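## Task

Go into the other room, take the roll of masking tape off the coffee table, carry it back and set it on the desk, then close the door between the rooms until it latches. It fails if the coffee table is not upright at the end, or if the robot falls or finishes tilted.

## Robot and tools

ROBOT. TidyBot++ has a single arm: a mobile base (0.54 m long, 0.50 m wide, 0.38 m high) on four powered casters, carrying a seven-joint arm that ends in a five-finger right hand. The shoulder sits 0.12 m ahead of the base centre, 0.68 m above the floor. Segments: upper arm 0.42 m, forearm 0.31 m, hand 0.32 m to the hand point. The arm begins folded with the hand pointing down, poking up to 0.15 m beyond the front of the base. A downward-pointing hand can go no higher than roughly 0.93 m, and only near the base. Loose objects may occasionally get nudged by outside pushes.

FRAMES. Base frame: origin on the floor below the base centre, x forward, y left, z up, in metres. hand_pose and hand_target are reported in it. The odometry frame is where the base frame stood at the start; base_odometry counts wheel turns only (slip looks like travel), and heading is in rad, left positive, -3.142 to 3.142. base_tilt gives degrees of lean, forward and right positive. The hand point's own axes: +z along straight fingers, +y out of the palm, +x across the palm away from the thumb.

CAMERAS. base_camera (644x364) and wrist_camera (504x504). The wrist camera is on the little-finger side looking at the hand point. Calibration lines (K, distortion, T_world_to_cam, with world meaning the base frame) are provided and can be slightly off.

TOOL move. Arguments: base, joints, target, speeds, min_time_s, cameras, blocking. Any unknown key makes the call invalid; a value out of range gets it refused.
- base: an object of offsets relative to where the base is when the command starts, on its own axes. translate_m (m, forward +, -2 to 2), strafe_m (m, left +, -2 to 2), rotate_rad (rad, counter-clockwise from above +, -6.3 to 6.3). Combined translate and strafe drive straight to that point.
- joints: absolute targets keyed by name. joint_1_rad (any angle, + clockwise from above), joint_2_rad (-2.249 to 2.249, shoulder), joint_3_rad (any), joint_4_rad (-2.579 to 2.579, elbow), joint_5_rad (any), joint_6_rad (-2.099 to 2.099, wrist), joint_7_rad (any), all in rad; any-angle joints take the short way, so send steps under half a turn. Hand keys, each -1 to 1: hand_little, hand_ring, hand_middle, hand_index, hand_thumb_bend (+1 open/straight, -1 closed), hand_thumb_turn (+1 beside palm, -1 in front of palm opposite the fingers), hand_force_limit (about 0 N at -1 to 10 N at +1, 15 N for thumb motors), hand_speed (-0.96 to 1; full speed from +0.48).
- target: one list of seven numbers [x, y, z, qw, qx, qy, qz], an absolute hand pose in the base frame in metres plus quaternion. With target, joints may hold only the hand keys.
- speeds: caps for this action, translate_m and strafe_m 0.05 to 0.5 m/s (give a combined move's speed under just one), rotate_rad 0.1 to 1.57 rad/s.
- min_time_s: 0.1 to 8 s, least duration of arm motions.
- cameras: list of base_camera, wrist_camera or all. blocking: true waits until all motion rests; false returns within about 0.5 s.
A call with no action just reports state and images.

Other tools: wait(seconds 0 to 10, cameras); stop(cameras) brakes all your running motions; zoom_image(camera, region [x0,y0,x1,y1] pixels, at most 504 each way) enlarges the latest image; show_instructions shows reference pages; finished_scene(scene = current scene number) ends the scene, and the goal must hold without the robot afterward.

RESULTS. move reads done or the worst status. base_status, joint_status, hand_status: done, moving, off_target (resting away from target, maybe still pushing), not_followed (self-collision check withheld targets; 'pose unreachable' for a target), contact_stop, time_out (base moves end after 14 s), torque_fault, limit_stop_at_motor_heat. An uncommanded stop, a refusal or a torque fault cancels the remaining move, wait and finished_scene calls of that reply. hand_stopped_by lists little, ring, middle, index, thumb_bend, thumb_turn: moving, target, force, stalled, fault. *_load_n are fingertip loads in N (positive pushed open); a lost grip drops them to near 0. motor_effort is a percentage of max, peak in brackets. MOTOR HOT appears at 60 °C; at 75 °C the arm sags in an over-temperature stop. ARM HIT flags a hard self or base hit.

PRACTICE TIPS. After a target, correct position by adding (wanted minus hand_pose) to the last target; to hold a loaded hand, resend hand_target. The arm sags under load; never command a held joint to its current reading. Targets low and close in front can drive the arm into the base. To grip an object, turn the thumb in front of the palm (wrap range about 0.035 to 0.065 m, handles down to 0.025 m) and close slowly at hand_speed -0.94 or lower with a modest force limit; raise force limit and send a further-closed target to squeeze harder. Four open fingers can hook a door handle or bar 0.005 to 0.03 m thick.

AVOID. Driving or turning while the arm is caught on something above about 0.6 m (tipping); reaching far out over nearby furniture from folded or swinging a stretched arm sideways; pushing tables, walls or the door hard; knocking the coffee table; dropping or swinging a carried object fast; setting it down from height; ending leaning. Back away to right a lean. Blocked base or joints keep pushing until given new targets.

Each tool is called after "Emit:" by a JSON object that holds its "api" and its "payload", one argument or row to a line.

Reference images:

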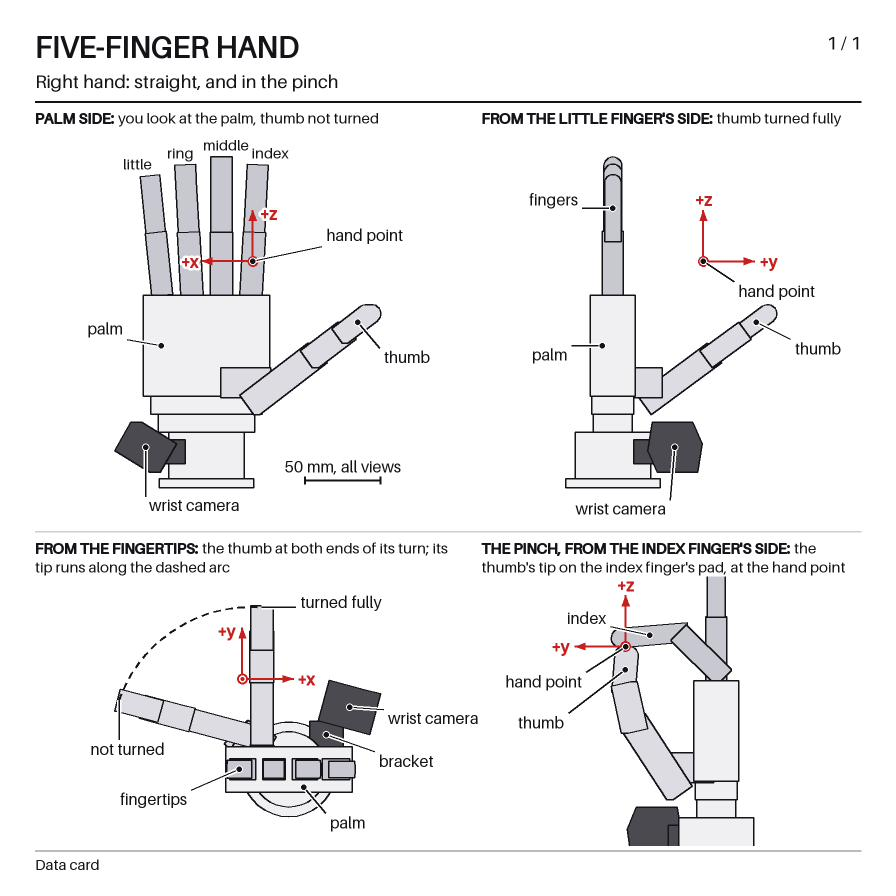

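## Session

Emit:
{"api": "move", "payload": {
  "joints": {"joint_1_rad":0,"joint_2_rad":-1.2,"joint_3_rad":3.142,"joint_4_rad":-2.03,"joint_5_rad":0,"joint_6_rad":-0.4,"joint_7_rad":-1.832,"hand_speed":0.3},
  "cameras": ["all"]
}}

Scene clock: 3.40 s.
Motor temperatures (°C): [30 26 24 25 28 30 35]
move: done
base_odometry: x=+0.000 y=+0.000 heading=+0.000
base_tilt: forward=+0.5 right=+0.1
base_status: not commanded
joint_positions: joint_1_rad=+0.018 joint_2_rad=-1.181 joint_3_rad=+3.148 joint_4_rad=-2.051 joint_5_rad=-0.004 joint_6_rad=-0.463 joint_7_rad=+4.377 hand_little=+1.000 hand_ring=+1.000 hand_middle=+1.000 hand_index=+1.000 hand_thumb_turn=+1.000 hand_thumb_bend=+1.000 hand_force_limit=+0.000 hand_speed=+0.300
joint_status: all done
hand_stopped_by: target,target,target,target,target,target
little_load_n: 0.0
ring_load_n: 0.0
middle_load_n: 0.0
index_load_n: 0.0
thumb_bend_load_n: 0.0
thumb_turn_load_n: 0.0
motor_effort: joint_1_rad=+0(1) joint_2_rad=+14(17) joint_3_rad=+1(2) joint_4_rad=+14(17) joint_5_rad=+1(2) joint_6_rad=+8(9) joint_7_rad=+1(2)
hand_pose: x=+0.2936 y=-0.0504 z=+1.0726 quat_wxyz=(+0.127, -0.608, +0.112, -0.776) (m; base frame)
hand_target: x=+0.2775 y=-0.0490 z=+1.1114 quat_wxyz=(+0.106, -0.572, +0.075, -0.810) (m; base frame)
hand_status: not commanded
pictures: base_camera, wrist_camera
camera_calibration:
wrist_camera: T_world_to_cam=[[-0.035987, -0.999026, -0.0255221, -0.0175747], [-0.324941, 0.0358484, -0.945055, 1.10728], [0.945049, -0.0257165, -0.325915, 0.1873], [0, 0, 0, 1]] pos_world=[0.182162, -0.0524352, 1.10704]

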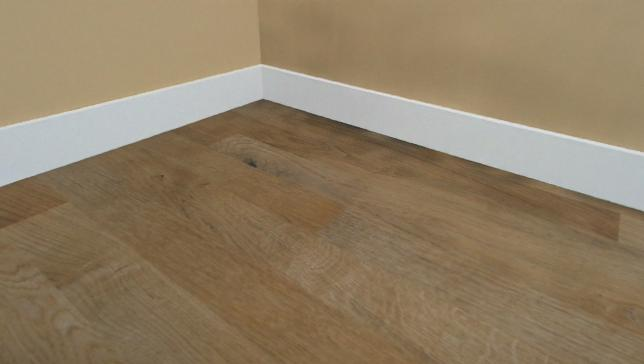

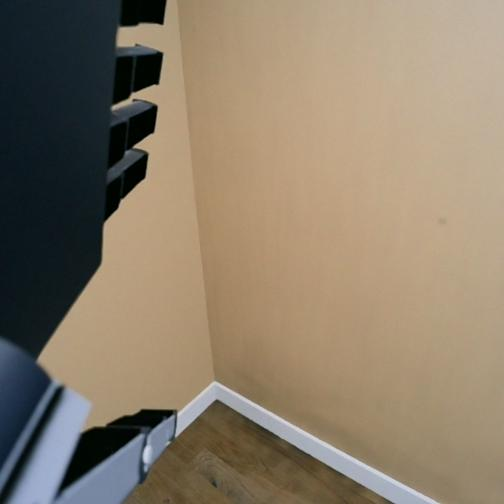

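Emit:
{"api": "move", "payload": {
  "joints": {"joint_1_rad":1.1,"joint_6_rad":-0.25},
  "cameras": ["wrist_camera"]
}}

Emit:
{"api": "move", "payload": {
  "joints": {"joint_1_rad":2.1},
  "cameras": ["wrist_camera"]
}}

Emit:
{"api": "move", "payload": {
  "joints": {"joint_1_rad":3.1},
  "cameras": ["wrist_camera"]
}}

Emit:
{"api": "move", "payload": {
  "joints": {"joint_1_rad":4.1},
  "cameras": ["wrist_camera"]
}}

Scene clock: 6.20 s.
move: done
base_odometry: x=+0.000 y=+0.000 heading=+0.000
base_tilt: forward=+0.5 right=+0.1
base_status: not commanded
joint_positions: joint_1_rad=+1.075 joint_2_rad=-1.181 joint_3_rad=+3.148 joint_4_rad=-2.051 joint_5_rad=-0.004 joint_6_rad=-0.314 joint_7_rad=+4.379 hand_little=+1.000 hand_ring=+1.000 hand_middle=+1.000 hand_index=+1.000 hand_thumb_turn=+1.000 hand_thumb_bend=+1.000 hand_force_limit=+0.000 hand_speed=+0.300
joint_status: all done
hand_stopped_by: target,target,target,target,target,target
little_load_n: 0.0
ring_load_n: 0.0
middle_load_n: -0.5
index_load_n: 0.0
thumb_bend_load_n: 0.0
thumb_turn_load_n: 0.0
motor_effort: joint_1_rad=+0(2) joint_2_rad=+15(16) joint_3_rad=+1(2) joint_4_rad=+14(14) joint_5_rad=+1(1) joint_6_rad=+8(9) joint_7_rad=+1(1)
hand_pose: x=+0.1566 y=-0.1701 z=+1.1206 quat_wxyz=(-0.299, -0.423, +0.364, -0.774) (m; base frame)
hand_target: x=+0.1412 y=-0.1517 z=+1.1583 quat_wxyz=(-0.349, -0.399, +0.324, -0.783) (m; base frame)
hand_status: not commanded
pictures: wrist_camera
camera_calibration:
wrist_camera: T_world_to_cam=[[-0.887126, -0.4608, -0.0258904, 0.084328], [-0.0611851, 0.173024, -0.983015, 1.13702], [0.457453, -0.870475, -0.181689, 0.100372], [0, 0, 0, 1]] pos_world=[0.0984633, -0.0705035, 1.13813]

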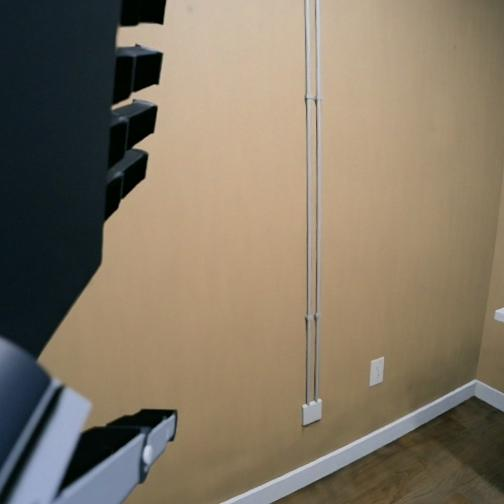

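Scene clock: 8.50 s.
move: done
base_odometry: x=+0.000 y=+0.000 heading=+0.000
base_tilt: forward=+0.5 right=+0.1
base_status: not commanded
joint_positions: joint_1_rad=+2.075 joint_2_rad=-1.181 joint_3_rad=+3.148 joint_4_rad=-2.051 joint_5_rad=-0.004 joint_6_rad=-0.313 joint_7_rad=+4.379 hand_little=+1.000 hand_ring=+1.000 hand_middle=+1.000 hand_index=+1.000 hand_thumb_turn=+1.000 hand_thumb_bend=+1.000 hand_force_limit=+0.000 hand_speed=+0.300
joint_status: all done
hand_stopped_by: target,target,target,target,target,target
little_load_n: 0.0
ring_load_n: 0.0
middle_load_n: 0.0
index_load_n: 0.0
thumb_bend_load_n: 0.0
thumb_turn_load_n: 0.0
motor_effort: joint_1_rad=+0(2) joint_2_rad=+14(16) joint_3_rad=+1(1) joint_4_rad=+14(14) joint_5_rad=+1(1) joint_6_rad=+7(8) joint_7_rad=+1(1)
hand_pose: x=-0.0038 y=-0.1235 z=+1.1208 quat_wxyz=(-0.634, -0.196, +0.522, -0.537) (m; base frame)
hand_target: x=+0.0034 y=-0.1006 z=+1.1583 quat_wxyz=(-0.682, -0.195, +0.476, -0.520) (m; base frame)
hand_status: not commanded
pictures: wrist_camera
camera_calibration:
wrist_camera: T_world_to_cam=[[-0.8671, 0.497465, -0.0258097, 0.0818901], [0.112162, 0.144496, -0.983128, 1.11658], [-0.485342, -0.855365, -0.181089, 0.211918], [0, 0, 0, 1]] pos_world=[0.0486216, -0.0208115, 1.13823]

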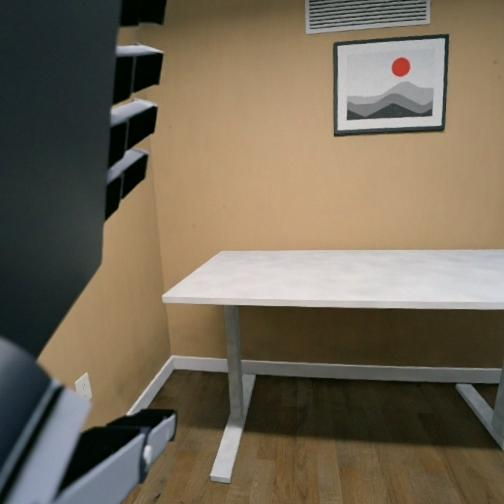

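Scene clock: 10.80 s.
move: done
base_odometry: x=+0.000 y=+0.000 heading=+0.000
base_tilt: forward=+0.5 right=+0.1
base_status: not commanded
joint_positions: joint_1_rad=+3.075 joint_2_rad=-1.181 joint_3_rad=+3.148 joint_4_rad=-2.051 joint_5_rad=-0.004 joint_6_rad=-0.313 joint_7_rad=+4.379 hand_little=+1.000 hand_ring=+1.000 hand_middle=+1.000 hand_index=+1.000 hand_thumb_turn=+1.000 hand_thumb_bend=+1.000 hand_force_limit=+0.000 hand_speed=+0.300
joint_status: all done
hand_stopped_by: target,target,target,target,target,target
little_load_n: 0.0
ring_load_n: 0.0
middle_load_n: 0.0
index_load_n: 0.0
thumb_bend_load_n: 0.0
thumb_turn_load_n: 0.0
motor_effort: joint_1_rad=+1(2) joint_2_rad=+14(16) joint_3_rad=+1(1) joint_4_rad=+14(14) joint_5_rad=+1(1) joint_6_rad=+7(8) joint_7_rad=+1(1)
hand_pose: x=-0.0513 y=+0.0366 z=+1.1208 quat_wxyz=(-0.813, +0.078, +0.552, -0.167) (m; base frame)
hand_target: x=-0.0281 y=+0.0430 z=+1.1583 quat_wxyz=(-0.848, +0.057, +0.511, -0.129) (m; base frame)
hand_status: not commanded
pictures: wrist_camera
camera_calibration:
wrist_camera: T_world_to_cam=[[-0.049748, 0.998428, -0.0258089, -0.015389], [0.182196, -0.0163352, -0.983127, 1.10824], [-0.982003, -0.0536108, -0.181097, 0.27108], [0, 0, 0, 1]] pos_world=[0.0635199, 0.0480009, 1.13823]

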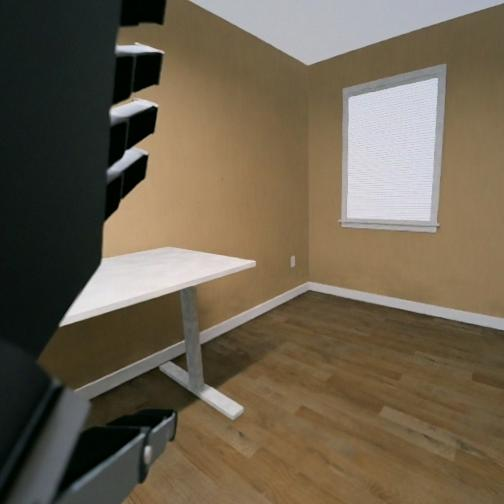

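Scene clock: 13.10 s.
move: done
base_odometry: x=+0.000 y=+0.000 heading=+0.000
base_tilt: forward=+0.5 right=+0.1
base_status: not commanded
joint_positions: joint_1_rad=+4.075 joint_2_rad=-1.181 joint_3_rad=+3.148 joint_4_rad=-2.051 joint_5_rad=-0.004 joint_6_rad=-0.313 joint_7_rad=+4.379 hand_little=+1.000 hand_ring=+1.000 hand_middle=+1.000 hand_index=+1.000 hand_thumb_turn=+1.000 hand_thumb_bend=+1.000 hand_force_limit=+0.000 hand_speed=+0.300
joint_status: all done
hand_stopped_by: target,target,target,target,target,target
little_load_n: 0.0
ring_load_n: 0.0
middle_load_n: -0.5
index_load_n: 0.0
thumb_bend_load_n: 0.0
thumb_turn_load_n: 0.0
motor_effort: joint_1_rad=+0(2) joint_2_rad=+15(16) joint_3_rad=+1(1) joint_4_rad=+14(14) joint_5_rad=+1(1) joint_6_rad=+8(8) joint_7_rad=+1(1)
hand_pose: x=+0.0578 y=+0.1631 z=+1.1208 quat_wxyz=(-0.794, +0.333, +0.447, +0.243) (m; base frame)
hand_target: x=+0.0756 y=+0.1470 z=+1.1583 quat_wxyz=(-0.806, +0.295, +0.421, +0.293) (m; base frame)
hand_status: not commanded
pictures: wrist_camera
camera_calibration:
wrist_camera: T_world_to_cam=[[0.813247, 0.581345, -0.025841, -0.118022], [0.0846676, -0.162142, -0.983128, 1.11986], [-0.575726, 0.797338, -0.181083, 0.222653], [0, 0, 0, 1]] pos_world=[0.129353, 0.0726576, 1.13823]

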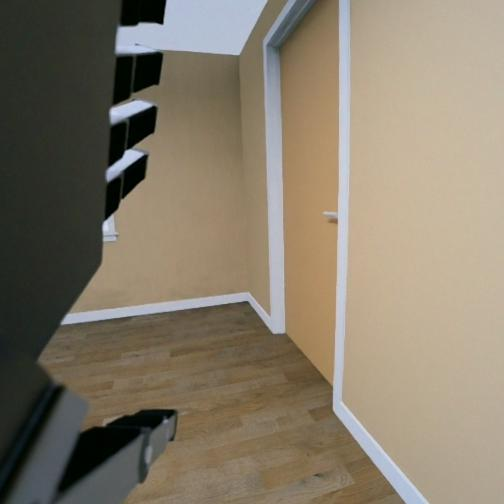

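Emit:
{"api": "move", "payload": {
  "base": {"translate_m":-1.107,"strafe_m":0.73,"rotate_rad":0.889},
  "joints": {"joint_1_rad":0,"joint_2_rad":0.02,"joint_3_rad":3.142,"joint_4_rad":-1.35,"joint_5_rad":0,"joint_6_rad":-0.25,"joint_7_rad":1.5,"hand_little":-1,"hand_ring":-1,"hand_middle":-1,"hand_index":-1},
  "min_time_s": 2.5,
  "cameras": ["all"]
}}

Scene clock: 20.00 s.
move: done
base_odometry: x=-1.107 y=+0.730 heading=+0.890
base_tilt: forward=+0.5 right=+0.1
base_status: done
joint_positions: joint_1_rad=+6.259 joint_2_rad=-0.007 joint_3_rad=+3.148 joint_4_rad=-1.380 joint_5_rad=-0.004 joint_6_rad=-0.310 joint_7_rad=+1.573 hand_little=-1.000 hand_ring=-1.000 hand_middle=-1.000 hand_index=-1.000 hand_thumb_turn=+1.000 hand_thumb_bend=+1.000 hand_force_limit=+0.000 hand_speed=+0.300
joint_status: all done
hand_stopped_by: target,target,target,target,target,target
little_load_n: -0.5
ring_load_n: 0.0
middle_load_n: 0.0
index_load_n: 0.0
thumb_bend_load_n: 0.0
thumb_turn_load_n: 0.0
motor_effort: joint_1_rad=+1(2) joint_2_rad=-16(18) joint_3_rad=+0(2) joint_4_rad=+17(18) joint_5_rad=+1(2) joint_6_rad=+8(9) joint_7_rad=+1(2)
hand_pose: x=+0.7465 y=+0.0729 z=+1.1595 quat_wxyz=(-0.667, +0.007, -0.745, -0.007) (m; base frame)
hand_target: x=+0.7589 y=+0.0589 z=+1.1843 quat_wxyz=(-0.689, -0.026, -0.724, -0.024) (m; base frame)
hand_status: not commanded
pictures: base_camera, wrist_camera
camera_calibration:
wrist_camera: T_world_to_cam=[[-0.0746705, 0.947033, -0.312335, 0.343577], [-0.451669, 0.247121, 0.857278, -0.678458], [0.889055, 0.205085, 0.409293, -1.03667], [0, 0, 0, 1]] pos_world=[0.640875, 0.054889, 1.11324]

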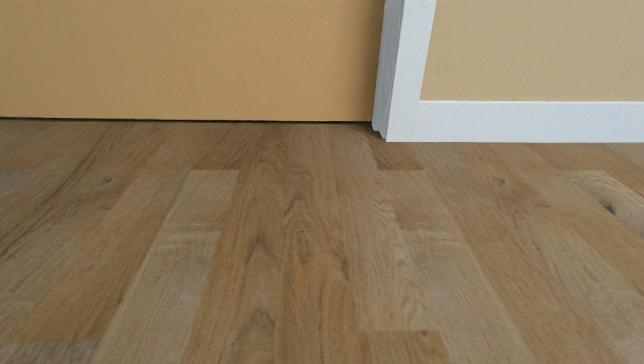

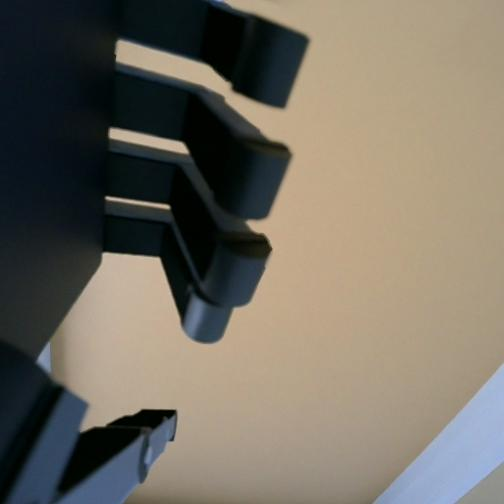

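Emit:
{"api": "move", "payload": {
  "base": {"translate_m":0.285,"strafe_m":-0.017,"rotate_rad":0.018},
  "joints": {"joint_4_rad":-1.33,"joint_6_rad":-0.12},
  "speeds": {"translate_m":0.3},
  "cameras": ["base_camera"]
}}

Scene clock: 23.23 s.
move: done
base_odometry: x=-0.915 y=+0.941 heading=+0.908
base_tilt: forward=+0.5 right=+0.1
base_status: done
joint_positions: joint_1_rad=+6.263 joint_2_rad=+0.010 joint_3_rad=+3.147 joint_4_rad=-1.349 joint_5_rad=-0.004 joint_6_rad=-0.168 joint_7_rad=+1.572 hand_little=-1.000 hand_ring=-1.000 hand_middle=-1.000 hand_index=-1.000 hand_thumb_turn=+1.000 hand_thumb_bend=+1.000 hand_force_limit=+0.000 hand_speed=+0.300
joint_status: all done
hand_stopped_by: target,target,target,target,target,target
little_load_n: 0.0
ring_load_n: 0.0
middle_load_n: 0.0
index_load_n: 0.0
thumb_bend_load_n: 0.0
thumb_turn_load_n: 0.0
motor_effort: joint_1_rad=+1(2) joint_2_rad=-17(19) joint_3_rad=+1(2) joint_4_rad=+17(20) joint_5_rad=+1(1) joint_6_rad=+8(10) joint_7_rad=+1(1)
hand_pose: x=+0.7501 y=+0.0709 z=+1.2139 quat_wxyz=(-0.723, +0.004, -0.691, -0.006) (m; base frame)
hand_target: x=+0.7511 y=+0.0590 z=+1.2386 quat_wxyz=(-0.741, -0.024, -0.670, -0.026) (m; base frame)
hand_status: not commanded
pictures: base_camera

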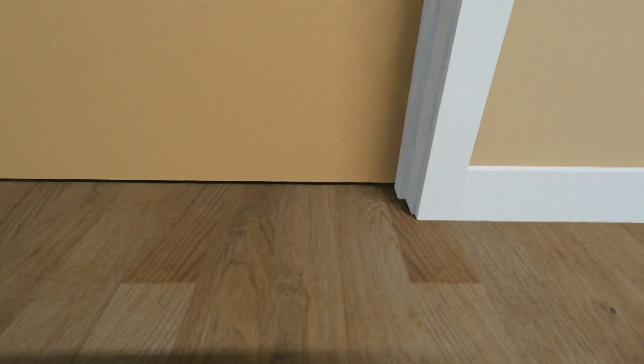

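Emit:
{"api": "move", "payload": {
  "base": {"translate_m":0.014,"strafe_m":-0.039},
  "joints": {"joint_2_rad":0.03},
  "speeds": {"translate_m":0.3}
}}

Emit:
{"api": "move", "payload": {
  "joints": {"joint_4_rad":-1.6,"joint_6_rad":0.05},
  "min_time_s": 1
}}

Emit:
{"api": "move", "payload": {
  "joints": {"joint_2_rad":0.06,"joint_4_rad":-1.70,"joint_6_rad":0.07},
  "min_time_s": 0.8,
  "cameras": ["all"]
}}

Scene clock: 25.40 s.
move: done
base_odometry: x=-0.875 y=+0.928 heading=+0.908
base_tilt: forward=+0.5 right=+0.1
base_status: done
joint_positions: joint_1_rad=+6.264 joint_2_rad=+0.003 joint_3_rad=+3.146 joint_4_rad=-1.348 joint_5_rad=-0.004 joint_6_rad=-0.167 joint_7_rad=+1.571 hand_little=-1.000 hand_ring=-1.000 hand_middle=-1.000 hand_index=-1.000 hand_thumb_turn=+1.000 hand_thumb_bend=+1.000 hand_force_limit=+0.000 hand_speed=+0.300
joint_status: all done
hand_stopped_by: target,target,target,target,target,target
little_load_n: -2.0
ring_load_n: 0.0
middle_load_n: 0.0
index_load_n: 0.0
thumb_bend_load_n: 0.0
thumb_turn_load_n: 0.0
motor_effort: joint_1_rad=+1(3) joint_2_rad=-14(17) joint_3_rad=+1(4) joint_4_rad=+16(19) joint_5_rad=+1(2) joint_6_rad=+8(11) joint_7_rad=+1(1)
hand_pose: x=+0.7461 y=+0.0708 z=+1.2188 quat_wxyz=(-0.725, +0.004, -0.688, -0.007) (m; base frame)
hand_target: x=+0.7566 y=+0.0590 z=+1.2322 quat_wxyz=(-0.738, -0.024, -0.674, -0.026) (m; base frame)
hand_status: not commanded
pictures: none

Scene clock: 26.73 s.
move: done
base_odometry: x=-0.875 y=+0.928 heading=+0.908
base_tilt: forward=+0.5 right=+0.1
base_status: not commanded
joint_positions: joint_1_rad=+6.264 joint_2_rad=-0.011 joint_3_rad=+3.146 joint_4_rad=-1.557 joint_5_rad=-0.004 joint_6_rad=-0.001 joint_7_rad=+1.570 hand_little=-1.000 hand_ring=-1.000 hand_middle=-1.000 hand_index=-1.000 hand_thumb_turn=+1.000 hand_thumb_bend=+1.000 hand_force_limit=+0.000 hand_speed=+0.300
joint_status: all done
hand_stopped_by: target,target,target,target,target,target
little_load_n: -4.0
ring_load_n: -1.0
middle_load_n: 0.0
index_load_n: 0.0
thumb_bend_load_n: -0.5
thumb_turn_load_n: 0.0
motor_effort: joint_1_rad=+1(2) joint_2_rad=-7(13) joint_3_rad=+1(2) joint_4_rad=+16(18) joint_5_rad=+1(1) joint_6_rad=+6(10) joint_7_rad=+1(1)
hand_pose: x=+0.7489 y=+0.0706 z=+1.1489 quat_wxyz=(-0.715, +0.003, -0.699, -0.007) (m; base frame)
hand_target: x=+0.7679 y=+0.0589 z=+1.1158 quat_wxyz=(-0.703, -0.025, -0.710, -0.025) (m; base frame)
hand_status: not commanded
pictures: none

Scene clock: 27.83 s.
move: done
base_odometry: x=-0.875 y=+0.928 heading=+0.908
base_tilt: forward=+0.5 right=+0.1
base_status: not commanded
joint_positions: joint_1_rad=+6.264 joint_2_rad=-0.011 joint_3_rad=+3.146 joint_4_rad=-1.648 joint_5_rad=-0.004 joint_6_rad=+0.039 joint_7_rad=+1.569 hand_little=-1.000 hand_ring=-1.000 hand_middle=-1.000 hand_index=-1.000 hand_thumb_turn=+1.000 hand_thumb_bend=+1.000 hand_force_limit=+0.000 hand_speed=+0.300
joint_status: all done
hand_stopped_by: target,target,target,target,target,target
little_load_n: 0.0
ring_load_n: 0.0
middle_load_n: 0.0
index_load_n: -3.0
thumb_bend_load_n: 0.0
thumb_turn_load_n: 0.0
motor_effort: joint_1_rad=+2(2) joint_2_rad=-7(8) joint_3_rad=+2(2) joint_4_rad=+13(15) joint_5_rad=+1(1) joint_6_rad=+4(7) joint_7_rad=+1(1)
hand_pose: x=+0.7499 y=+0.0706 z=+1.1045 quat_wxyz=(-0.698, +0.003, -0.716, -0.007) (m; base frame)
hand_target: x=+0.7770 y=+0.0589 z=+1.0391 quat_wxyz=(-0.663, -0.027, -0.747, -0.023) (m; base frame)
hand_status: not commanded
pictures: base_camera, wrist_camera
camera_calibration:
wrist_camera: T_world_to_cam=[[-0.0438915, 0.948998, -0.312213, 0.305506], [-0.521594, 0.244771, 0.817329, -0.532453], [0.852064, 0.198722, 0.484248, -1.07133], [0, 0, 0, 1]] pos_world=[0.648529, 0.0533019, 1.04936]

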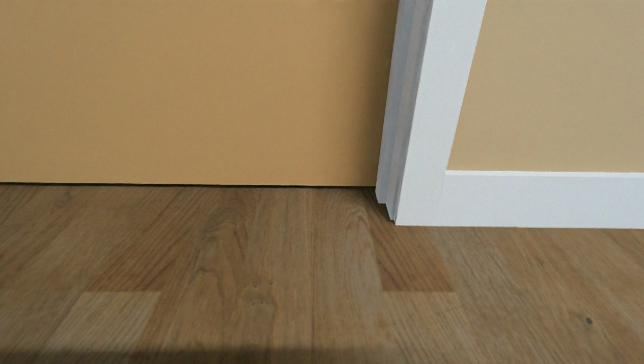

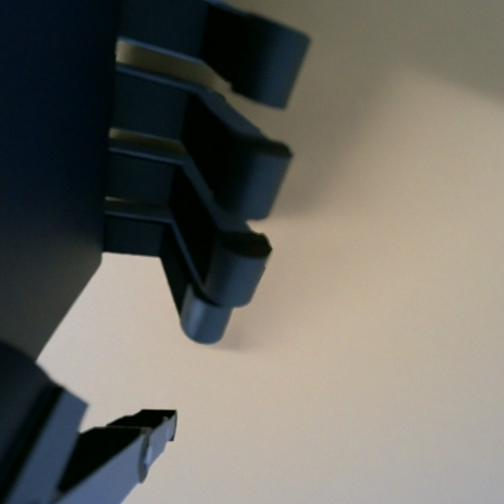

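Emit:
{"api": "move", "payload": {
  "joints": {"joint_2_rad":0.08,"joint_4_rad":-1.80,"joint_6_rad":0.09},
  "min_time_s": 0.8,
  "cameras": ["wrist_camera"]
}}

Scene clock: 29.30 s.
move: off_target
base_odometry: x=-0.875 y=+0.928 heading=+0.909
base_tilt: forward=+0.5 right=+0.1
base_status: not commanded
joint_positions: joint_1_rad=+6.264 joint_2_rad=-0.007 joint_3_rad=+3.146 joint_4_rad=-1.705 joint_5_rad=-0.004 joint_6_rad=+0.106 joint_7_rad=+1.569 hand_little=-1.000 hand_ring=-1.000 hand_middle=-1.000 hand_index=-1.000 hand_thumb_turn=+1.000 hand_thumb_bend=+1.000 hand_force_limit=+0.000 hand_speed=+0.300
joint_status: joint_4_rad off_target (ended at -1.705, target -1.800); the others done
hand_stopped_by: target,target,target,target,target,target
little_load_n: 0.0
ring_load_n: 0.0
middle_load_n: 0.0
index_load_n: -1.0
thumb_bend_load_n: 0.0
thumb_turn_load_n: 0.0
motor_effort: joint_1_rad=+2(4) joint_2_rad=-6(7) joint_3_rad=+2(3) joint_4_rad=+6(13) joint_5_rad=+0(1) joint_6_rad=-2(3) joint_7_rad=+1(1)
hand_pose: x=+0.7496 y=+0.0709 z=+1.0868 quat_wxyz=(-0.699, +0.003, -0.715, -0.007) (m; base frame)
hand_target: x=+0.7741 y=+0.0589 z=+0.9697 quat_wxyz=(-0.625, -0.028, -0.780, -0.022) (m; base frame)
hand_status: not commanded
pictures: wrist_camera
camera_calibration:
wrist_camera: T_world_to_cam=[[-0.0425677, 0.949003, -0.31238, 0.298945], [-0.525809, 0.244581, 0.814681, -0.512141], [0.849537, 0.198932, 0.488583, -1.0654], [0, 0, 0, 1]] pos_world=[0.648531, 0.0535014, 1.03115]

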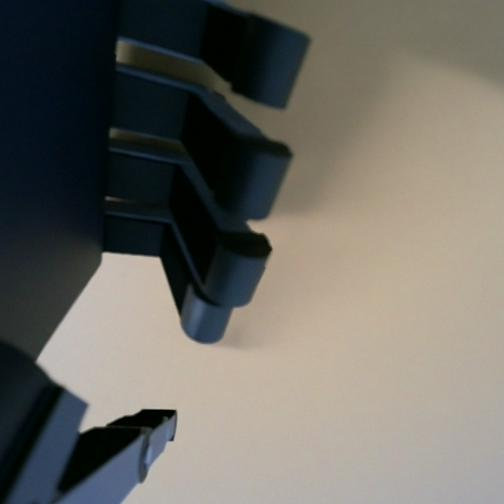

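Emit:
{"api": "move", "payload": {
  "joints": {"joint_2_rad":0.1,"joint_4_rad":-1.88,"joint_6_rad":0.13},
  "min_time_s": 0.8
}}

Emit:
{"api": "move", "payload": {
  "base": {"translate_m":0.04},
  "speeds": {"translate_m":0.1},
  "cameras": ["all"]
}}

Scene clock: 30.80 s.
move: off_target
base_odometry: x=-0.875 y=+0.928 heading=+0.909
base_tilt: forward=+0.5 right=+0.1
base_status: not commanded
joint_positions: joint_1_rad=+6.264 joint_2_rad=+0.000 joint_3_rad=+3.131 joint_4_rad=-1.777 joint_5_rad=-0.004 joint_6_rad=+0.149 joint_7_rad=+1.569 hand_little=-1.000 hand_ring=-1.000 hand_middle=-1.000 hand_index=-1.000 hand_thumb_turn=+1.000 hand_thumb_bend=+1.000 hand_force_limit=+0.000 hand_speed=+0.300
joint_status: joint_2_rad off_target (ended at +0.000, target +0.100); joint_4_rad off_target (ended at -1.777, target -1.880); the others done
hand_stopped_by: target,target,target,target,target,target
little_load_n: 0.0
ring_load_n: 0.0
middle_load_n: 0.0
index_load_n: 0.0
thumb_bend_load_n: 0.0
thumb_turn_load_n: 0.0
motor_effort: joint_1_rad=+6(7) joint_2_rad=-4(7) joint_3_rad=+6(6) joint_4_rad=+4(5) joint_5_rad=+0(0) joint_6_rad=-3(4) joint_7_rad=+1(1)
hand_pose: x=+0.7480 y=+0.0800 z=+1.0508 quat_wxyz=(-0.686, +0.009, -0.727, -0.012) (m; base frame)
hand_target: x=+0.7687 y=+0.0590 z=+0.9203 quat_wxyz=(-0.601, -0.028, -0.798, -0.021) (m; base frame)
hand_status: not commanded
pictures: none

Scene clock: 31.93 s.
move: done
base_odometry: x=-0.850 y=+0.960 heading=+0.908
base_tilt: forward=+0.6 right=+0.0
base_status: done
joint_positions: joint_1_rad=+6.260 joint_2_rad=+0.017 joint_3_rad=+3.123 joint_4_rad=-1.787 joint_5_rad=-0.004 joint_6_rad=+0.162 joint_7_rad=+1.568 hand_little=-1.000 hand_ring=-1.000 hand_middle=-1.000 hand_index=-1.000 hand_thumb_turn=+1.000 hand_thumb_bend=+1.000 hand_force_limit=+0.000 hand_speed=+0.300
joint_status: not commanded
hand_stopped_by: target,target,target,target,target,target
little_load_n: 0.0
ring_load_n: 0.0
middle_load_n: 0.0
index_load_n: 0.0
thumb_bend_load_n: 0.0
thumb_turn_load_n: 0.0
motor_effort: joint_1_rad=+8(9) joint_2_rad=-4(7) joint_3_rad=+8(8) joint_4_rad=+4(6) joint_5_rad=+0(0) joint_6_rad=-3(7) joint_7_rad=+1(2)
hand_pose: x=+0.7521 y=+0.0875 z=+1.0383 quat_wxyz=(-0.681, +0.013, -0.732, -0.016) (m; base frame)
hand_target: x=+0.7687 y=+0.0590 z=+0.9203 quat_wxyz=(-0.601, -0.028, -0.798, -0.021) (m; base frame)
hand_status: not commanded
pictures: base_camera, wrist_camera
camera_calibration:
wrist_camera: T_world_to_cam=[[-0.082865, 0.947477, -0.308902, 0.294893], [-0.491078, 0.230899, 0.839957, -0.526631], [0.867166, 0.221298, 0.446151, -1.01831], [0, 0, 0, 1]] pos_world=[0.648863, 0.0675437, 0.987761]

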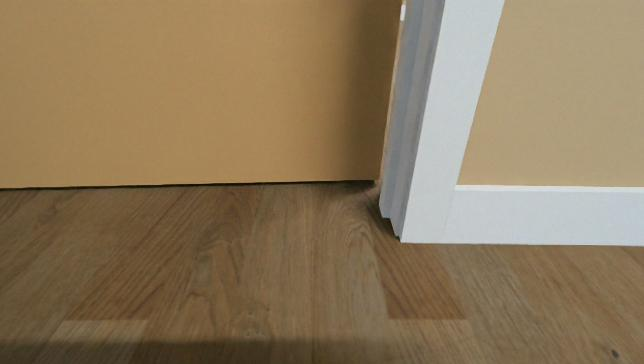

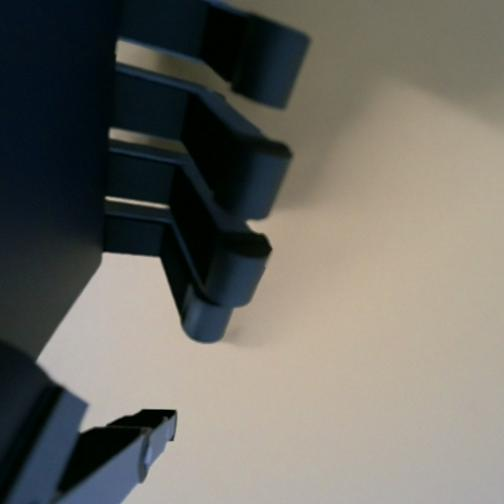

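Emit:
{"api": "move", "payload": {
  "base": {"translate_m":0.06},
  "speeds": {"translate_m":0.15}
}}

Emit:
{"api": "move", "payload": {
  "joints": {"joint_2_rad":0.02,"joint_3_rad":3.142,"joint_4_rad":-1.2,"joint_6_rad":-0.35},
  "min_time_s": 0.9
}}

Emit:
{"api": "move", "payload": {
  "base": {"translate_m":-0.09,"strafe_m":0.36},
  "joints": {"joint_7_rad":-1.7,"hand_thumb_turn":-1},
  "cameras": ["all"]
}}

Scene clock: 34.03 s.
move: done
base_odometry: x=-0.813 y=+1.007 heading=+0.908
base_tilt: forward=+0.5 right=+0.0
base_status: done
joint_positions: joint_1_rad=+6.256 joint_2_rad=+0.026 joint_3_rad=+3.118 joint_4_rad=-1.792 joint_5_rad=-0.004 joint_6_rad=+0.174 joint_7_rad=+1.566 hand_little=-1.000 hand_ring=-1.000 hand_middle=-1.000 hand_index=-1.000 hand_thumb_turn=+1.000 hand_thumb_bend=+1.000 hand_force_limit=+0.000 hand_speed=+0.300
joint_status: not commanded
hand_stopped_by: target,target,target,target,target,target
little_load_n: 0.0
ring_load_n: 0.0
middle_load_n: 0.0
index_load_n: 0.0
thumb_bend_load_n: 0.0
thumb_turn_load_n: 0.0
motor_effort: joint_1_rad=+9(10) joint_2_rad=-5(8) joint_3_rad=+8(10) joint_4_rad=+4(10) joint_5_rad=+0(1) joint_6_rad=-3(6) joint_7_rad=+1(2)
hand_pose: x=+0.7540 y=+0.0932 z=+1.0334 quat_wxyz=(-0.681, +0.015, -0.732, -0.020) (m; base frame)
hand_target: x=+0.7687 y=+0.0590 z=+0.9203 quat_wxyz=(-0.601, -0.028, -0.798, -0.021) (m; base frame)
hand_status: not commanded
pictures: none

Scene clock: 36.20 s.
move: done
base_odometry: x=-0.813 y=+1.007 heading=+0.908
base_tilt: forward=+0.6 right=+0.1
base_status: not commanded
joint_positions: joint_1_rad=+6.271 joint_2_rad=+0.031 joint_3_rad=+3.130 joint_4_rad=-1.226 joint_5_rad=-0.004 joint_6_rad=-0.283 joint_7_rad=+1.566 hand_little=-1.000 hand_ring=-1.000 hand_middle=-1.000 hand_index=-1.000 hand_thumb_turn=+1.000 hand_thumb_bend=+1.000 hand_force_limit=+0.000 hand_speed=+0.300
joint_status: all done
hand_stopped_by: target,target,target,target,target,target
little_load_n: 0.0
ring_load_n: 0.0
middle_load_n: 0.0
index_load_n: 0.0
thumb_bend_load_n: 0.0
thumb_turn_load_n: 0.0
motor_effort: joint_1_rad=+1(10) joint_2_rad=-16(18) joint_3_rad=+0(9) joint_4_rad=+17(17) joint_5_rad=+1(1) joint_6_rad=+8(9) joint_7_rad=+1(2)
hand_pose: x=+0.7500 y=+0.0765 z=+1.2409 quat_wxyz=(-0.718, +0.005, -0.696, -0.012) (m; base frame)
hand_target: x=+0.7447 y=+0.0589 z=+1.2458 quat_wxyz=(-0.707, -0.025, -0.706, -0.025) (m; base frame)
hand_status: not commanded
pictures: none

Scene clock: 39.57 s.
move: done
base_odometry: x=-1.152 y=+1.158 heading=+0.908
base_tilt: forward=+0.5 right=+0.1
base_status: done
joint_positions: joint_1_rad=+6.271 joint_2_rad=+0.031 joint_3_rad=+3.130 joint_4_rad=-1.226 joint_5_rad=-0.004 joint_6_rad=-0.285 joint_7_rad=+4.513 hand_little=-1.000 hand_ring=-1.000 hand_middle=-1.000 hand_index=-1.000 hand_thumb_turn=-1.000 hand_thumb_bend=+1.000 hand_force_limit=+0.000 hand_speed=+0.300
joint_status: all done
hand_stopped_by: target,target,target,target,target,target
little_load_n: -0.5
ring_load_n: 0.0
middle_load_n: 0.0
index_load_n: 0.0
thumb_bend_load_n: 0.0
thumb_turn_load_n: 0.0
motor_effort: joint_1_rad=+0(3) joint_2_rad=-17(18) joint_3_rad=+0(3) joint_4_rad=+17(17) joint_5_rad=+1(1) joint_6_rad=+8(9) joint_7_rad=+1(2)
hand_pose: x=+0.7549 y=-0.0366 z=+1.1667 quat_wxyz=(-0.081, +0.694, -0.062, +0.713) (m; base frame)
hand_target: x=+0.7447 y=-0.0546 z=+1.1724 quat_wxyz=(-0.046, +0.705, -0.046, +0.706) (m; base frame)
hand_status: not commanded
pictures: base_camera, wrist_camera
camera_calibration:
wrist_camera: T_world_to_cam=[[-0.00140014, -0.992901, 0.118937, -0.179251], [-0.512505, -0.101417, -0.852674, 1.37439], [0.858683, -0.0621496, -0.508724, 0.0595452], [0, 0, 0, 1]] pos_world=[0.652998, -0.0348912, 1.22352]

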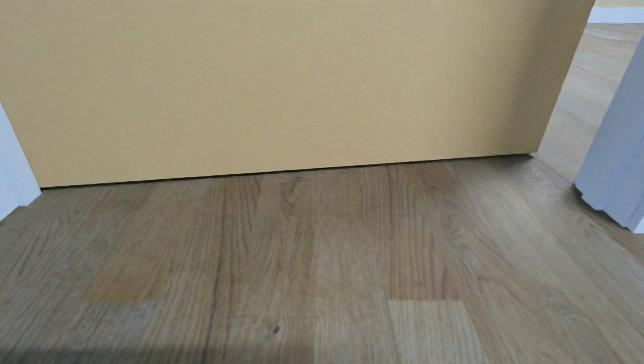

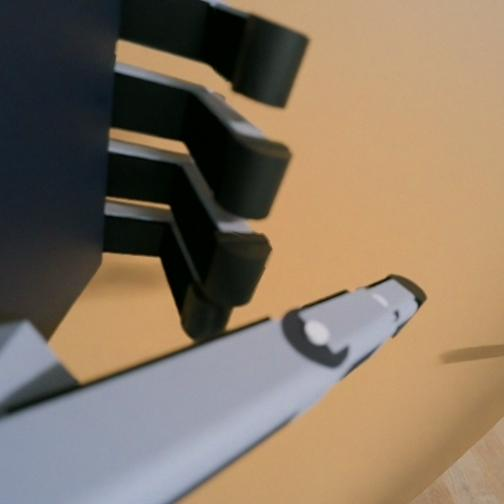

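Emit:
{"api": "move", "payload": {
  "base": {"translate_m":0.3},
  "speeds": {"translate_m":0.25},
  "joints": {"joint_1_rad":0.35,"joint_4_rad":-1.17}
}}

Emit:
{"api": "move", "payload": {
  "base": {"translate_m":0.25},
  "speeds": {"translate_m":0.12},
  "joints": {"joint_1_rad":-0.2},
  "min_time_s": 2
}}

Emit:
{"api": "move", "payload": {
  "base": {"translate_m":0.3},
  "speeds": {"translate_m":0.14},
  "joints": {"joint_1_rad":-0.95},
  "min_time_s": 2.2,
  "cameras": ["all"]
}}

Scene clock: 42.37 s.
move: done
base_odometry: x=-0.968 y=+1.394 heading=+0.908
base_tilt: forward=+0.6 right=+0.1
base_status: done
joint_positions: joint_1_rad=+6.621 joint_2_rad=+0.018 joint_3_rad=+3.135 joint_4_rad=-1.191 joint_5_rad=-0.004 joint_6_rad=-0.297 joint_7_rad=+4.513 hand_little=-1.000 hand_ring=-1.000 hand_middle=-1.000 hand_index=-1.000 hand_thumb_turn=-1.000 hand_thumb_bend=+1.000 hand_force_limit=+0.000 hand_speed=+0.300
joint_status: all done
hand_stopped_by: target,target,target,target,target,target
little_load_n: -0.5
ring_load_n: 0.0
middle_load_n: 0.0
index_load_n: 0.0
thumb_bend_load_n: 0.0
thumb_turn_load_n: 0.5
motor_effort: joint_1_rad=+1(2) joint_2_rad=-16(20) joint_3_rad=+0(2) joint_4_rad=+16(19) joint_5_rad=+1(1) joint_6_rad=+8(13) joint_7_rad=+1(1)
hand_pose: x=+0.6940 y=-0.2517 z=+1.1926 quat_wxyz=(+0.046, +0.660, -0.180, +0.728) (m; base frame)
hand_target: x=+0.6858 y=-0.2650 z=+1.1909 quat_wxyz=(+0.079, +0.676, -0.165, +0.714) (m; base frame)
hand_status: not commanded
pictures: none

Scene clock: 45.03 s.
move: done
base_odometry: x=-0.814 y=+1.592 heading=+0.908
base_tilt: forward=+0.6 right=+0.1
base_status: done
joint_positions: joint_1_rad=+6.104 joint_2_rad=+0.008 joint_3_rad=+3.148 joint_4_rad=-1.190 joint_5_rad=-0.003 joint_6_rad=-0.302 joint_7_rad=+4.517 hand_little=-1.000 hand_ring=-1.000 hand_middle=-1.000 hand_index=-1.000 hand_thumb_turn=-1.000 hand_thumb_bend=+1.000 hand_force_limit=+0.000 hand_speed=+0.300
joint_status: all done
hand_stopped_by: target,target,target,target,target,target
little_load_n: 0.0
ring_load_n: 0.0
middle_load_n: 0.0
index_load_n: 0.0
thumb_bend_load_n: 0.0
thumb_turn_load_n: 0.5
motor_effort: joint_1_rad=+1(8) joint_2_rad=-17(18) joint_3_rad=+0(7) joint_4_rad=+16(18) joint_5_rad=+1(3) joint_6_rad=+8(10) joint_7_rad=+1(1)
hand_pose: x=+0.7391 y=+0.0566 z=+1.1976 quat_wxyz=(-0.136, +0.682, -0.008, +0.719) (m; base frame)
hand_target: x=+0.7408 y=+0.0703 z=+1.1909 quat_wxyz=(-0.117, +0.696, +0.024, +0.708) (m; base frame)
hand_status: not commanded
pictures: none

Scene clock: 47.80 s.
move: done
base_odometry: x=-0.629 y=+1.828 heading=+0.908
base_tilt: forward=+0.5 right=+0.1
base_status: done
joint_positions: joint_1_rad=+5.348 joint_2_rad=+0.003 joint_3_rad=+3.147 joint_4_rad=-1.190 joint_5_rad=-0.003 joint_6_rad=-0.304 joint_7_rad=+4.519 hand_little=-1.000 hand_ring=-1.000 hand_middle=-1.000 hand_index=-1.000 hand_thumb_turn=-1.000 hand_thumb_bend=+1.000 hand_force_limit=+0.000 hand_speed=+0.300
joint_status: all done
hand_stopped_by: target,target,target,target,target,target
little_load_n: 0.0
ring_load_n: 0.0
middle_load_n: 0.0
index_load_n: 0.0
thumb_bend_load_n: 0.0
thumb_turn_load_n: 0.5
motor_effort: joint_1_rad=+0(7) joint_2_rad=-15(18) joint_3_rad=+1(7) joint_4_rad=+16(17) joint_5_rad=+1(2) joint_6_rad=+8(10) joint_7_rad=+1(1)
hand_pose: x=+0.5292 y=+0.4648 z=+1.2004 quat_wxyz=(-0.392, +0.635, +0.245, +0.619) (m; base frame)
hand_target: x=+0.5260 y=+0.4753 z=+1.1909 quat_wxyz=(-0.369, +0.638, +0.278, +0.616) (m; base frame)
hand_status: not commanded
pictures: base_camera, wrist_camera
camera_calibration:
wrist_camera: T_world_to_cam=[[0.777323, -0.616593, 0.124828, -0.279953], [-0.20789, -0.439039, -0.874086, 1.35975], [0.593759, 0.653497, -0.469459, 0.0620858], [0, 0, 0, 1]] pos_world=[0.463429, 0.383794, 1.25263]

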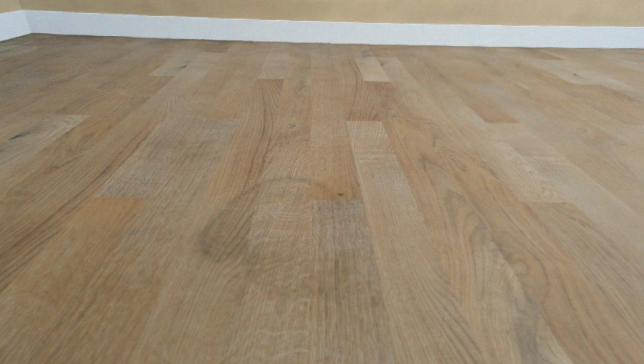

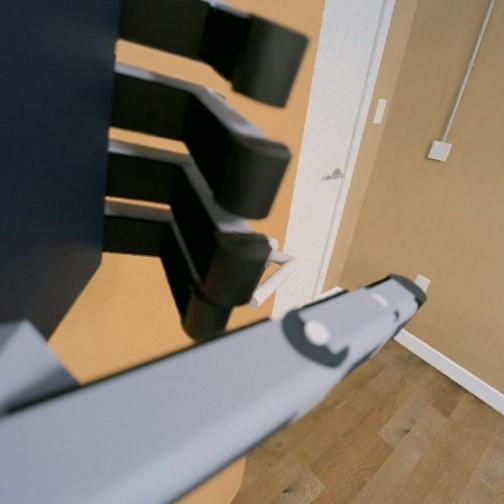

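Emit:
{"api": "move", "payload": {
  "base": {"translate_m":0.6},
  "joints": {"joint_1_rad":0.9,"joint_2_rad":-1.2,"joint_4_rad":-2.03,"joint_6_rad":-0.4,"joint_7_rad":-1.832,"hand_little":1,"hand_ring":1,"hand_middle":1,"hand_index":1,"hand_thumb_turn":1},
  "cameras": ["all"]
}}

Scene clock: 51.23 s.
move: done
base_odometry: x=-0.260 y=+2.301 heading=+0.909
base_tilt: forward=+0.5 right=+0.0
base_status: done
joint_positions: joint_1_rad=+7.159 joint_2_rad=-1.173 joint_3_rad=+3.147 joint_4_rad=-2.002 joint_5_rad=-0.003 joint_6_rad=-0.335 joint_7_rad=+4.519 hand_little=+1.000 hand_ring=+1.000 hand_middle=+1.000 hand_index=+1.000 hand_thumb_turn=+1.000 hand_thumb_bend=+1.000 hand_force_limit=+0.000 hand_speed=+0.300
joint_status: all done
hand_stopped_by: target,target,target,target,target,target
little_load_n: 0.0
ring_load_n: 0.0
middle_load_n: 0.0
index_load_n: 0.0
thumb_bend_load_n: 0.0
thumb_turn_load_n: 0.0
motor_effort: joint_1_rad=+1(3) joint_2_rad=+15(16) joint_3_rad=+1(2) joint_4_rad=+14(17) joint_5_rad=+1(1) joint_6_rad=+7(10) joint_7_rad=+1(2)
hand_pose: x=+0.1776 y=-0.1543 z=+1.1462 quat_wxyz=(+0.278, +0.471, -0.282, +0.788) (m; base frame)
hand_target: x=+0.1791 y=-0.1546 z=+1.1114 quat_wxyz=(+0.256, +0.482, -0.317, +0.775) (m; base frame)
hand_status: not commanded
pictures: base_camera, wrist_camera
camera_calibration:
wrist_camera: T_world_to_cam=[[-0.807353, -0.580925, 0.103477, -0.0700289], [-0.174545, 0.0676012, -0.982326, 1.1637], [0.563663, -0.811145, -0.155975, 0.0700558], [0, 0, 0, 1]] pos_world=[0.107092, -0.0625237, 1.16131]

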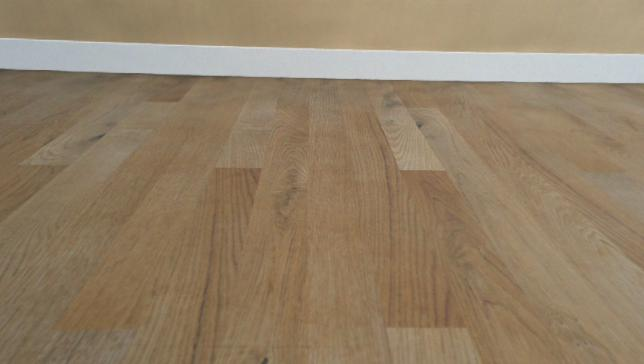

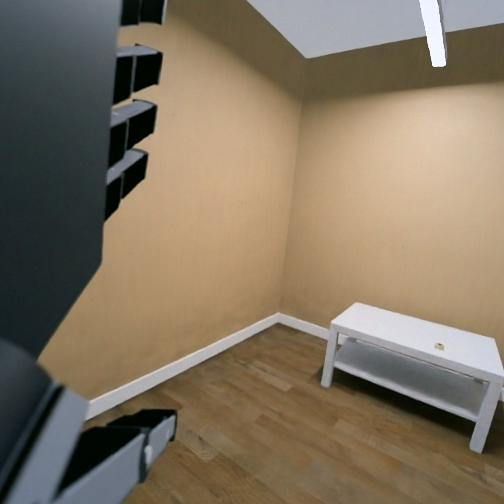

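Emit:
{"api": "zoom_image", "payload": {
  "camera": "wrist_camera",
  "region": [384, 300, 504, 400]
}}

Scaled by 4.200.

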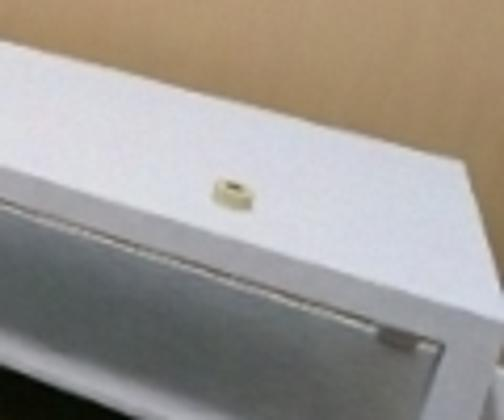

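Emit:
{"api": "move", "payload": {
  "base": {"translate_m":0.06,"strafe_m":-1.3,"rotate_rad":-1.571},
  "joints": {"joint_1_rad":0.0,"joint_6_rad":-1.0},
  "cameras": ["all"]
}}

Emit:
{"api": "zoom_image", "payload": {
  "camera": "wrist_camera",
  "region": [100, 180, 250, 330]
}}

Scene clock: 56.57 s.
move: done
base_odometry: x=+0.802 y=+1.549 heading=-0.663
base_tilt: forward=+0.5 right=+0.1
base_status: done
joint_positions: joint_1_rad=+6.309 joint_2_rad=-1.185 joint_3_rad=+3.147 joint_4_rad=-2.007 joint_5_rad=-0.003 joint_6_rad=-0.935 joint_7_rad=+4.519 hand_little=+1.000 hand_ring=+1.000 hand_middle=+1.000 hand_index=+1.000 hand_thumb_turn=+1.000 hand_thumb_bend=+1.000 hand_force_limit=+0.000 hand_speed=+0.300
joint_status: all done
hand_stopped_by: target,target,target,target,target,target
little_load_n: 0.0
ring_load_n: 0.0
middle_load_n: 0.0
index_load_n: 0.0
thumb_bend_load_n: 0.0
thumb_turn_load_n: 0.0
motor_effort: joint_1_rad=+1(2) joint_2_rad=+15(17) joint_3_rad=+1(2) joint_4_rad=+13(14) joint_5_rad=+1(1) joint_6_rad=+8(9) joint_7_rad=+1(1)
hand_pose: x=+0.2670 y=-0.0563 z=+0.9531 quat_wxyz=(-0.056, +0.765, -0.086, +0.636) (m; base frame)
hand_target: x=+0.2585 y=-0.0489 z=+0.9201 quat_wxyz=(-0.080, +0.786, -0.103, +0.605) (m; base frame)
hand_status: not commanded
pictures: base_camera, wrist_camera
camera_calibration:
wrist_camera: T_world_to_cam=[[-0.0228512, -0.991972, 0.124375, -0.173532], [-0.687389, -0.0747452, -0.722433, 0.864264], [0.72593, -0.102003, -0.680162, 0.565182], [0, 0, 0, 1]] pos_world=[0.179837, -0.0498894, 1.03037]

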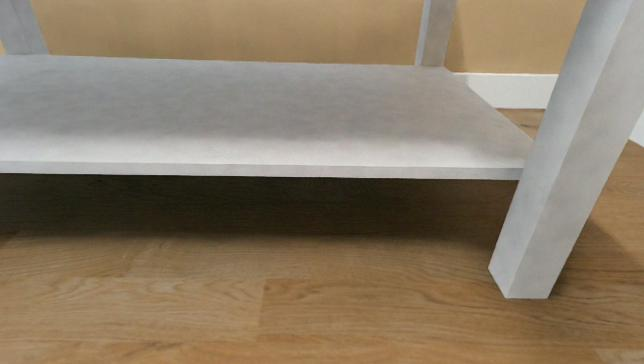

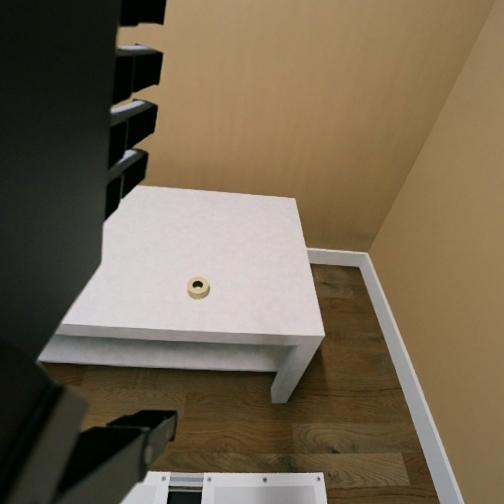

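Scaled by 3.360.

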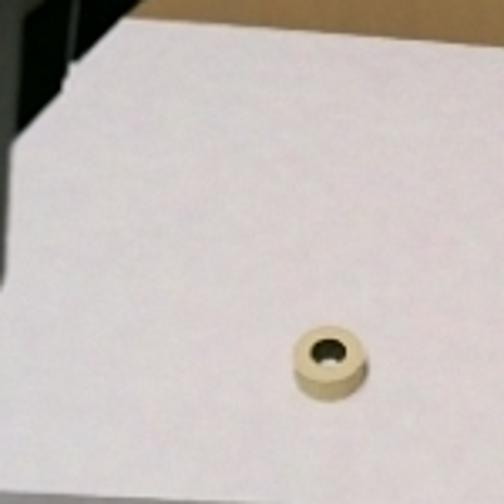

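Emit:
{"api": "move", "payload": {
  "base": {"translate_m":-0.1},
  "joints": {"joint_1_rad":0.02,"joint_2_rad":0.45,"joint_3_rad":3.142,"joint_4_rad":-1.98,"joint_5_rad":0,"joint_6_rad":0.3,"joint_7_rad":3.14,"hand_index":0.5,"hand_middle":0.5,"hand_thumb_turn":-1},
  "min_time_s": 2.5,
  "cameras": ["all"]
}}

Scene clock: 64.10 s.
move: done
base_odometry: x=+0.723 y=+1.611 heading=-0.663
base_tilt: forward=+0.5 right=+0.1
base_status: done
joint_positions: joint_1_rad=+6.307 joint_2_rad=+0.420 joint_3_rad=+3.147 joint_4_rad=-2.006 joint_5_rad=-0.003 joint_6_rad=+0.236 joint_7_rad=+3.213 hand_little=+1.000 hand_ring=+1.000 hand_middle=+0.500 hand_index=+0.500 hand_thumb_turn=-1.000 hand_thumb_bend=+1.000 hand_force_limit=+0.000 hand_speed=+0.300
joint_status: all done
hand_stopped_by: target,target,target,target,target,target
little_load_n: 0.0
ring_load_n: 0.0
middle_load_n: 0.0
index_load_n: 0.0
thumb_bend_load_n: 0.0
thumb_turn_load_n: 0.0
motor_effort: joint_1_rad=+0(2) joint_2_rad=-23(25) joint_3_rad=+0(2) joint_4_rad=+12(16) joint_5_rad=+1(2) joint_6_rad=+7(9) joint_7_rad=+1(2)
hand_pose: x=+0.7238 y=+0.0101 z=+0.5914 quat_wxyz=(-0.307, +0.641, -0.615, +0.340) (m; base frame)
hand_target: x=+0.7490 y=+0.0194 z=+0.6008 quat_wxyz=(-0.339, +0.612, -0.625, +0.346) (m; base frame)
hand_status: not commanded
pictures: base_camera, wrist_camera
camera_calibration:
wrist_camera: T_world_to_cam=[[-0.564257, -0.367806, -0.739143, 0.844082], [-0.596721, 0.800405, 0.0572419, 0.386354], [0.57056, 0.473361, -0.671112, 0.0955907], [0, 0, 0, 1]] pos_world=[0.652284, -0.0440299, 0.665934]

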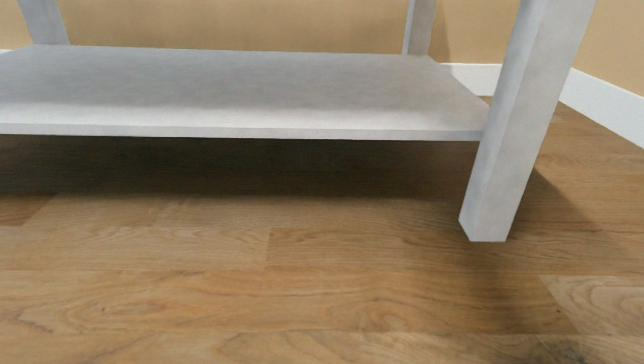

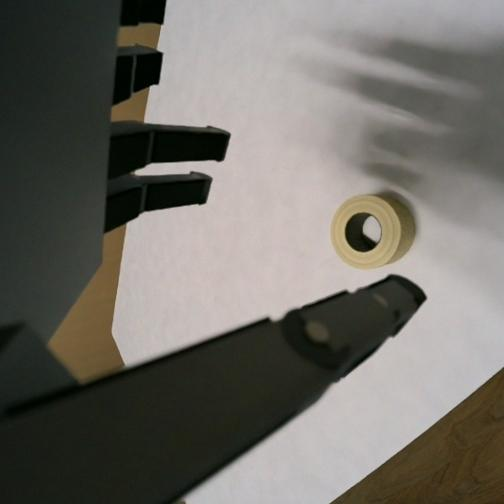

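Emit:
{"api": "move", "payload": {
  "joints": {"joint_1_rad":-0.02,"joint_2_rad":0.63,"joint_4_rad":-2.026,"joint_6_rad":0.52},
  "min_time_s": 1.5,
  "cameras": ["wrist_camera"]
}}

Scene clock: 67.80 s.
move: done
base_odometry: x=+0.723 y=+1.611 heading=-0.663
base_tilt: forward=+0.5 right=+0.1
base_status: not commanded
joint_positions: joint_1_rad=+6.289 joint_2_rad=+0.594 joint_3_rad=+3.147 joint_4_rad=-2.006 joint_5_rad=-0.003 joint_6_rad=+0.457 joint_7_rad=+3.212 hand_little=+1.000 hand_ring=+1.000 hand_middle=+0.500 hand_index=+0.500 hand_thumb_turn=-1.000 hand_thumb_bend=+1.000 hand_force_limit=+0.000 hand_speed=+0.300
joint_status: all done
hand_stopped_by: target,target,target,target,target,target
little_load_n: 0.0
ring_load_n: 0.0
middle_load_n: 0.0
index_load_n: 0.0
thumb_bend_load_n: 0.0
thumb_turn_load_n: 0.0
motor_effort: joint_1_rad=+1(2) joint_2_rad=-26(27) joint_3_rad=+0(1) joint_4_rad=+10(12) joint_5_rad=+1(1) joint_6_rad=+6(8) joint_7_rad=+1(1)
hand_pose: x=+0.7539 y=+0.0208 z=+0.5340 quat_wxyz=(-0.324, +0.639, -0.602, +0.353) (m; base frame)
hand_target: x=+0.7526 y=+0.0447 z=+0.5205 quat_wxyz=(-0.344, +0.625, -0.614, +0.337) (m; base frame)
hand_status: not commanded
pictures: wrist_camera
camera_calibration:
wrist_camera: T_world_to_cam=[[-0.523473, -0.378398, -0.763408, 0.80498], [-0.612857, 0.789668, 0.028825, 0.426598], [0.591931, 0.482949, -0.645273, 0.00478049], [0, 0, 0, 1]] pos_world=[0.679998, -0.0345764, 0.605316]

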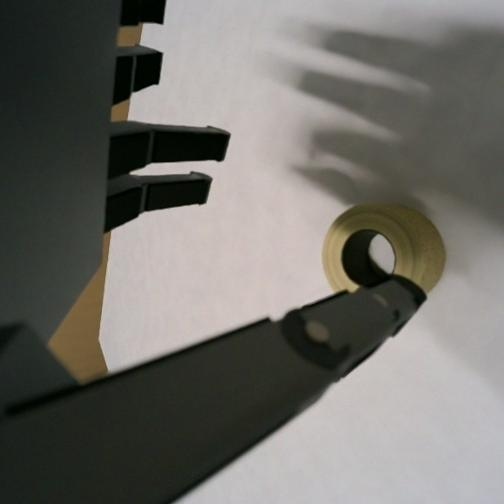

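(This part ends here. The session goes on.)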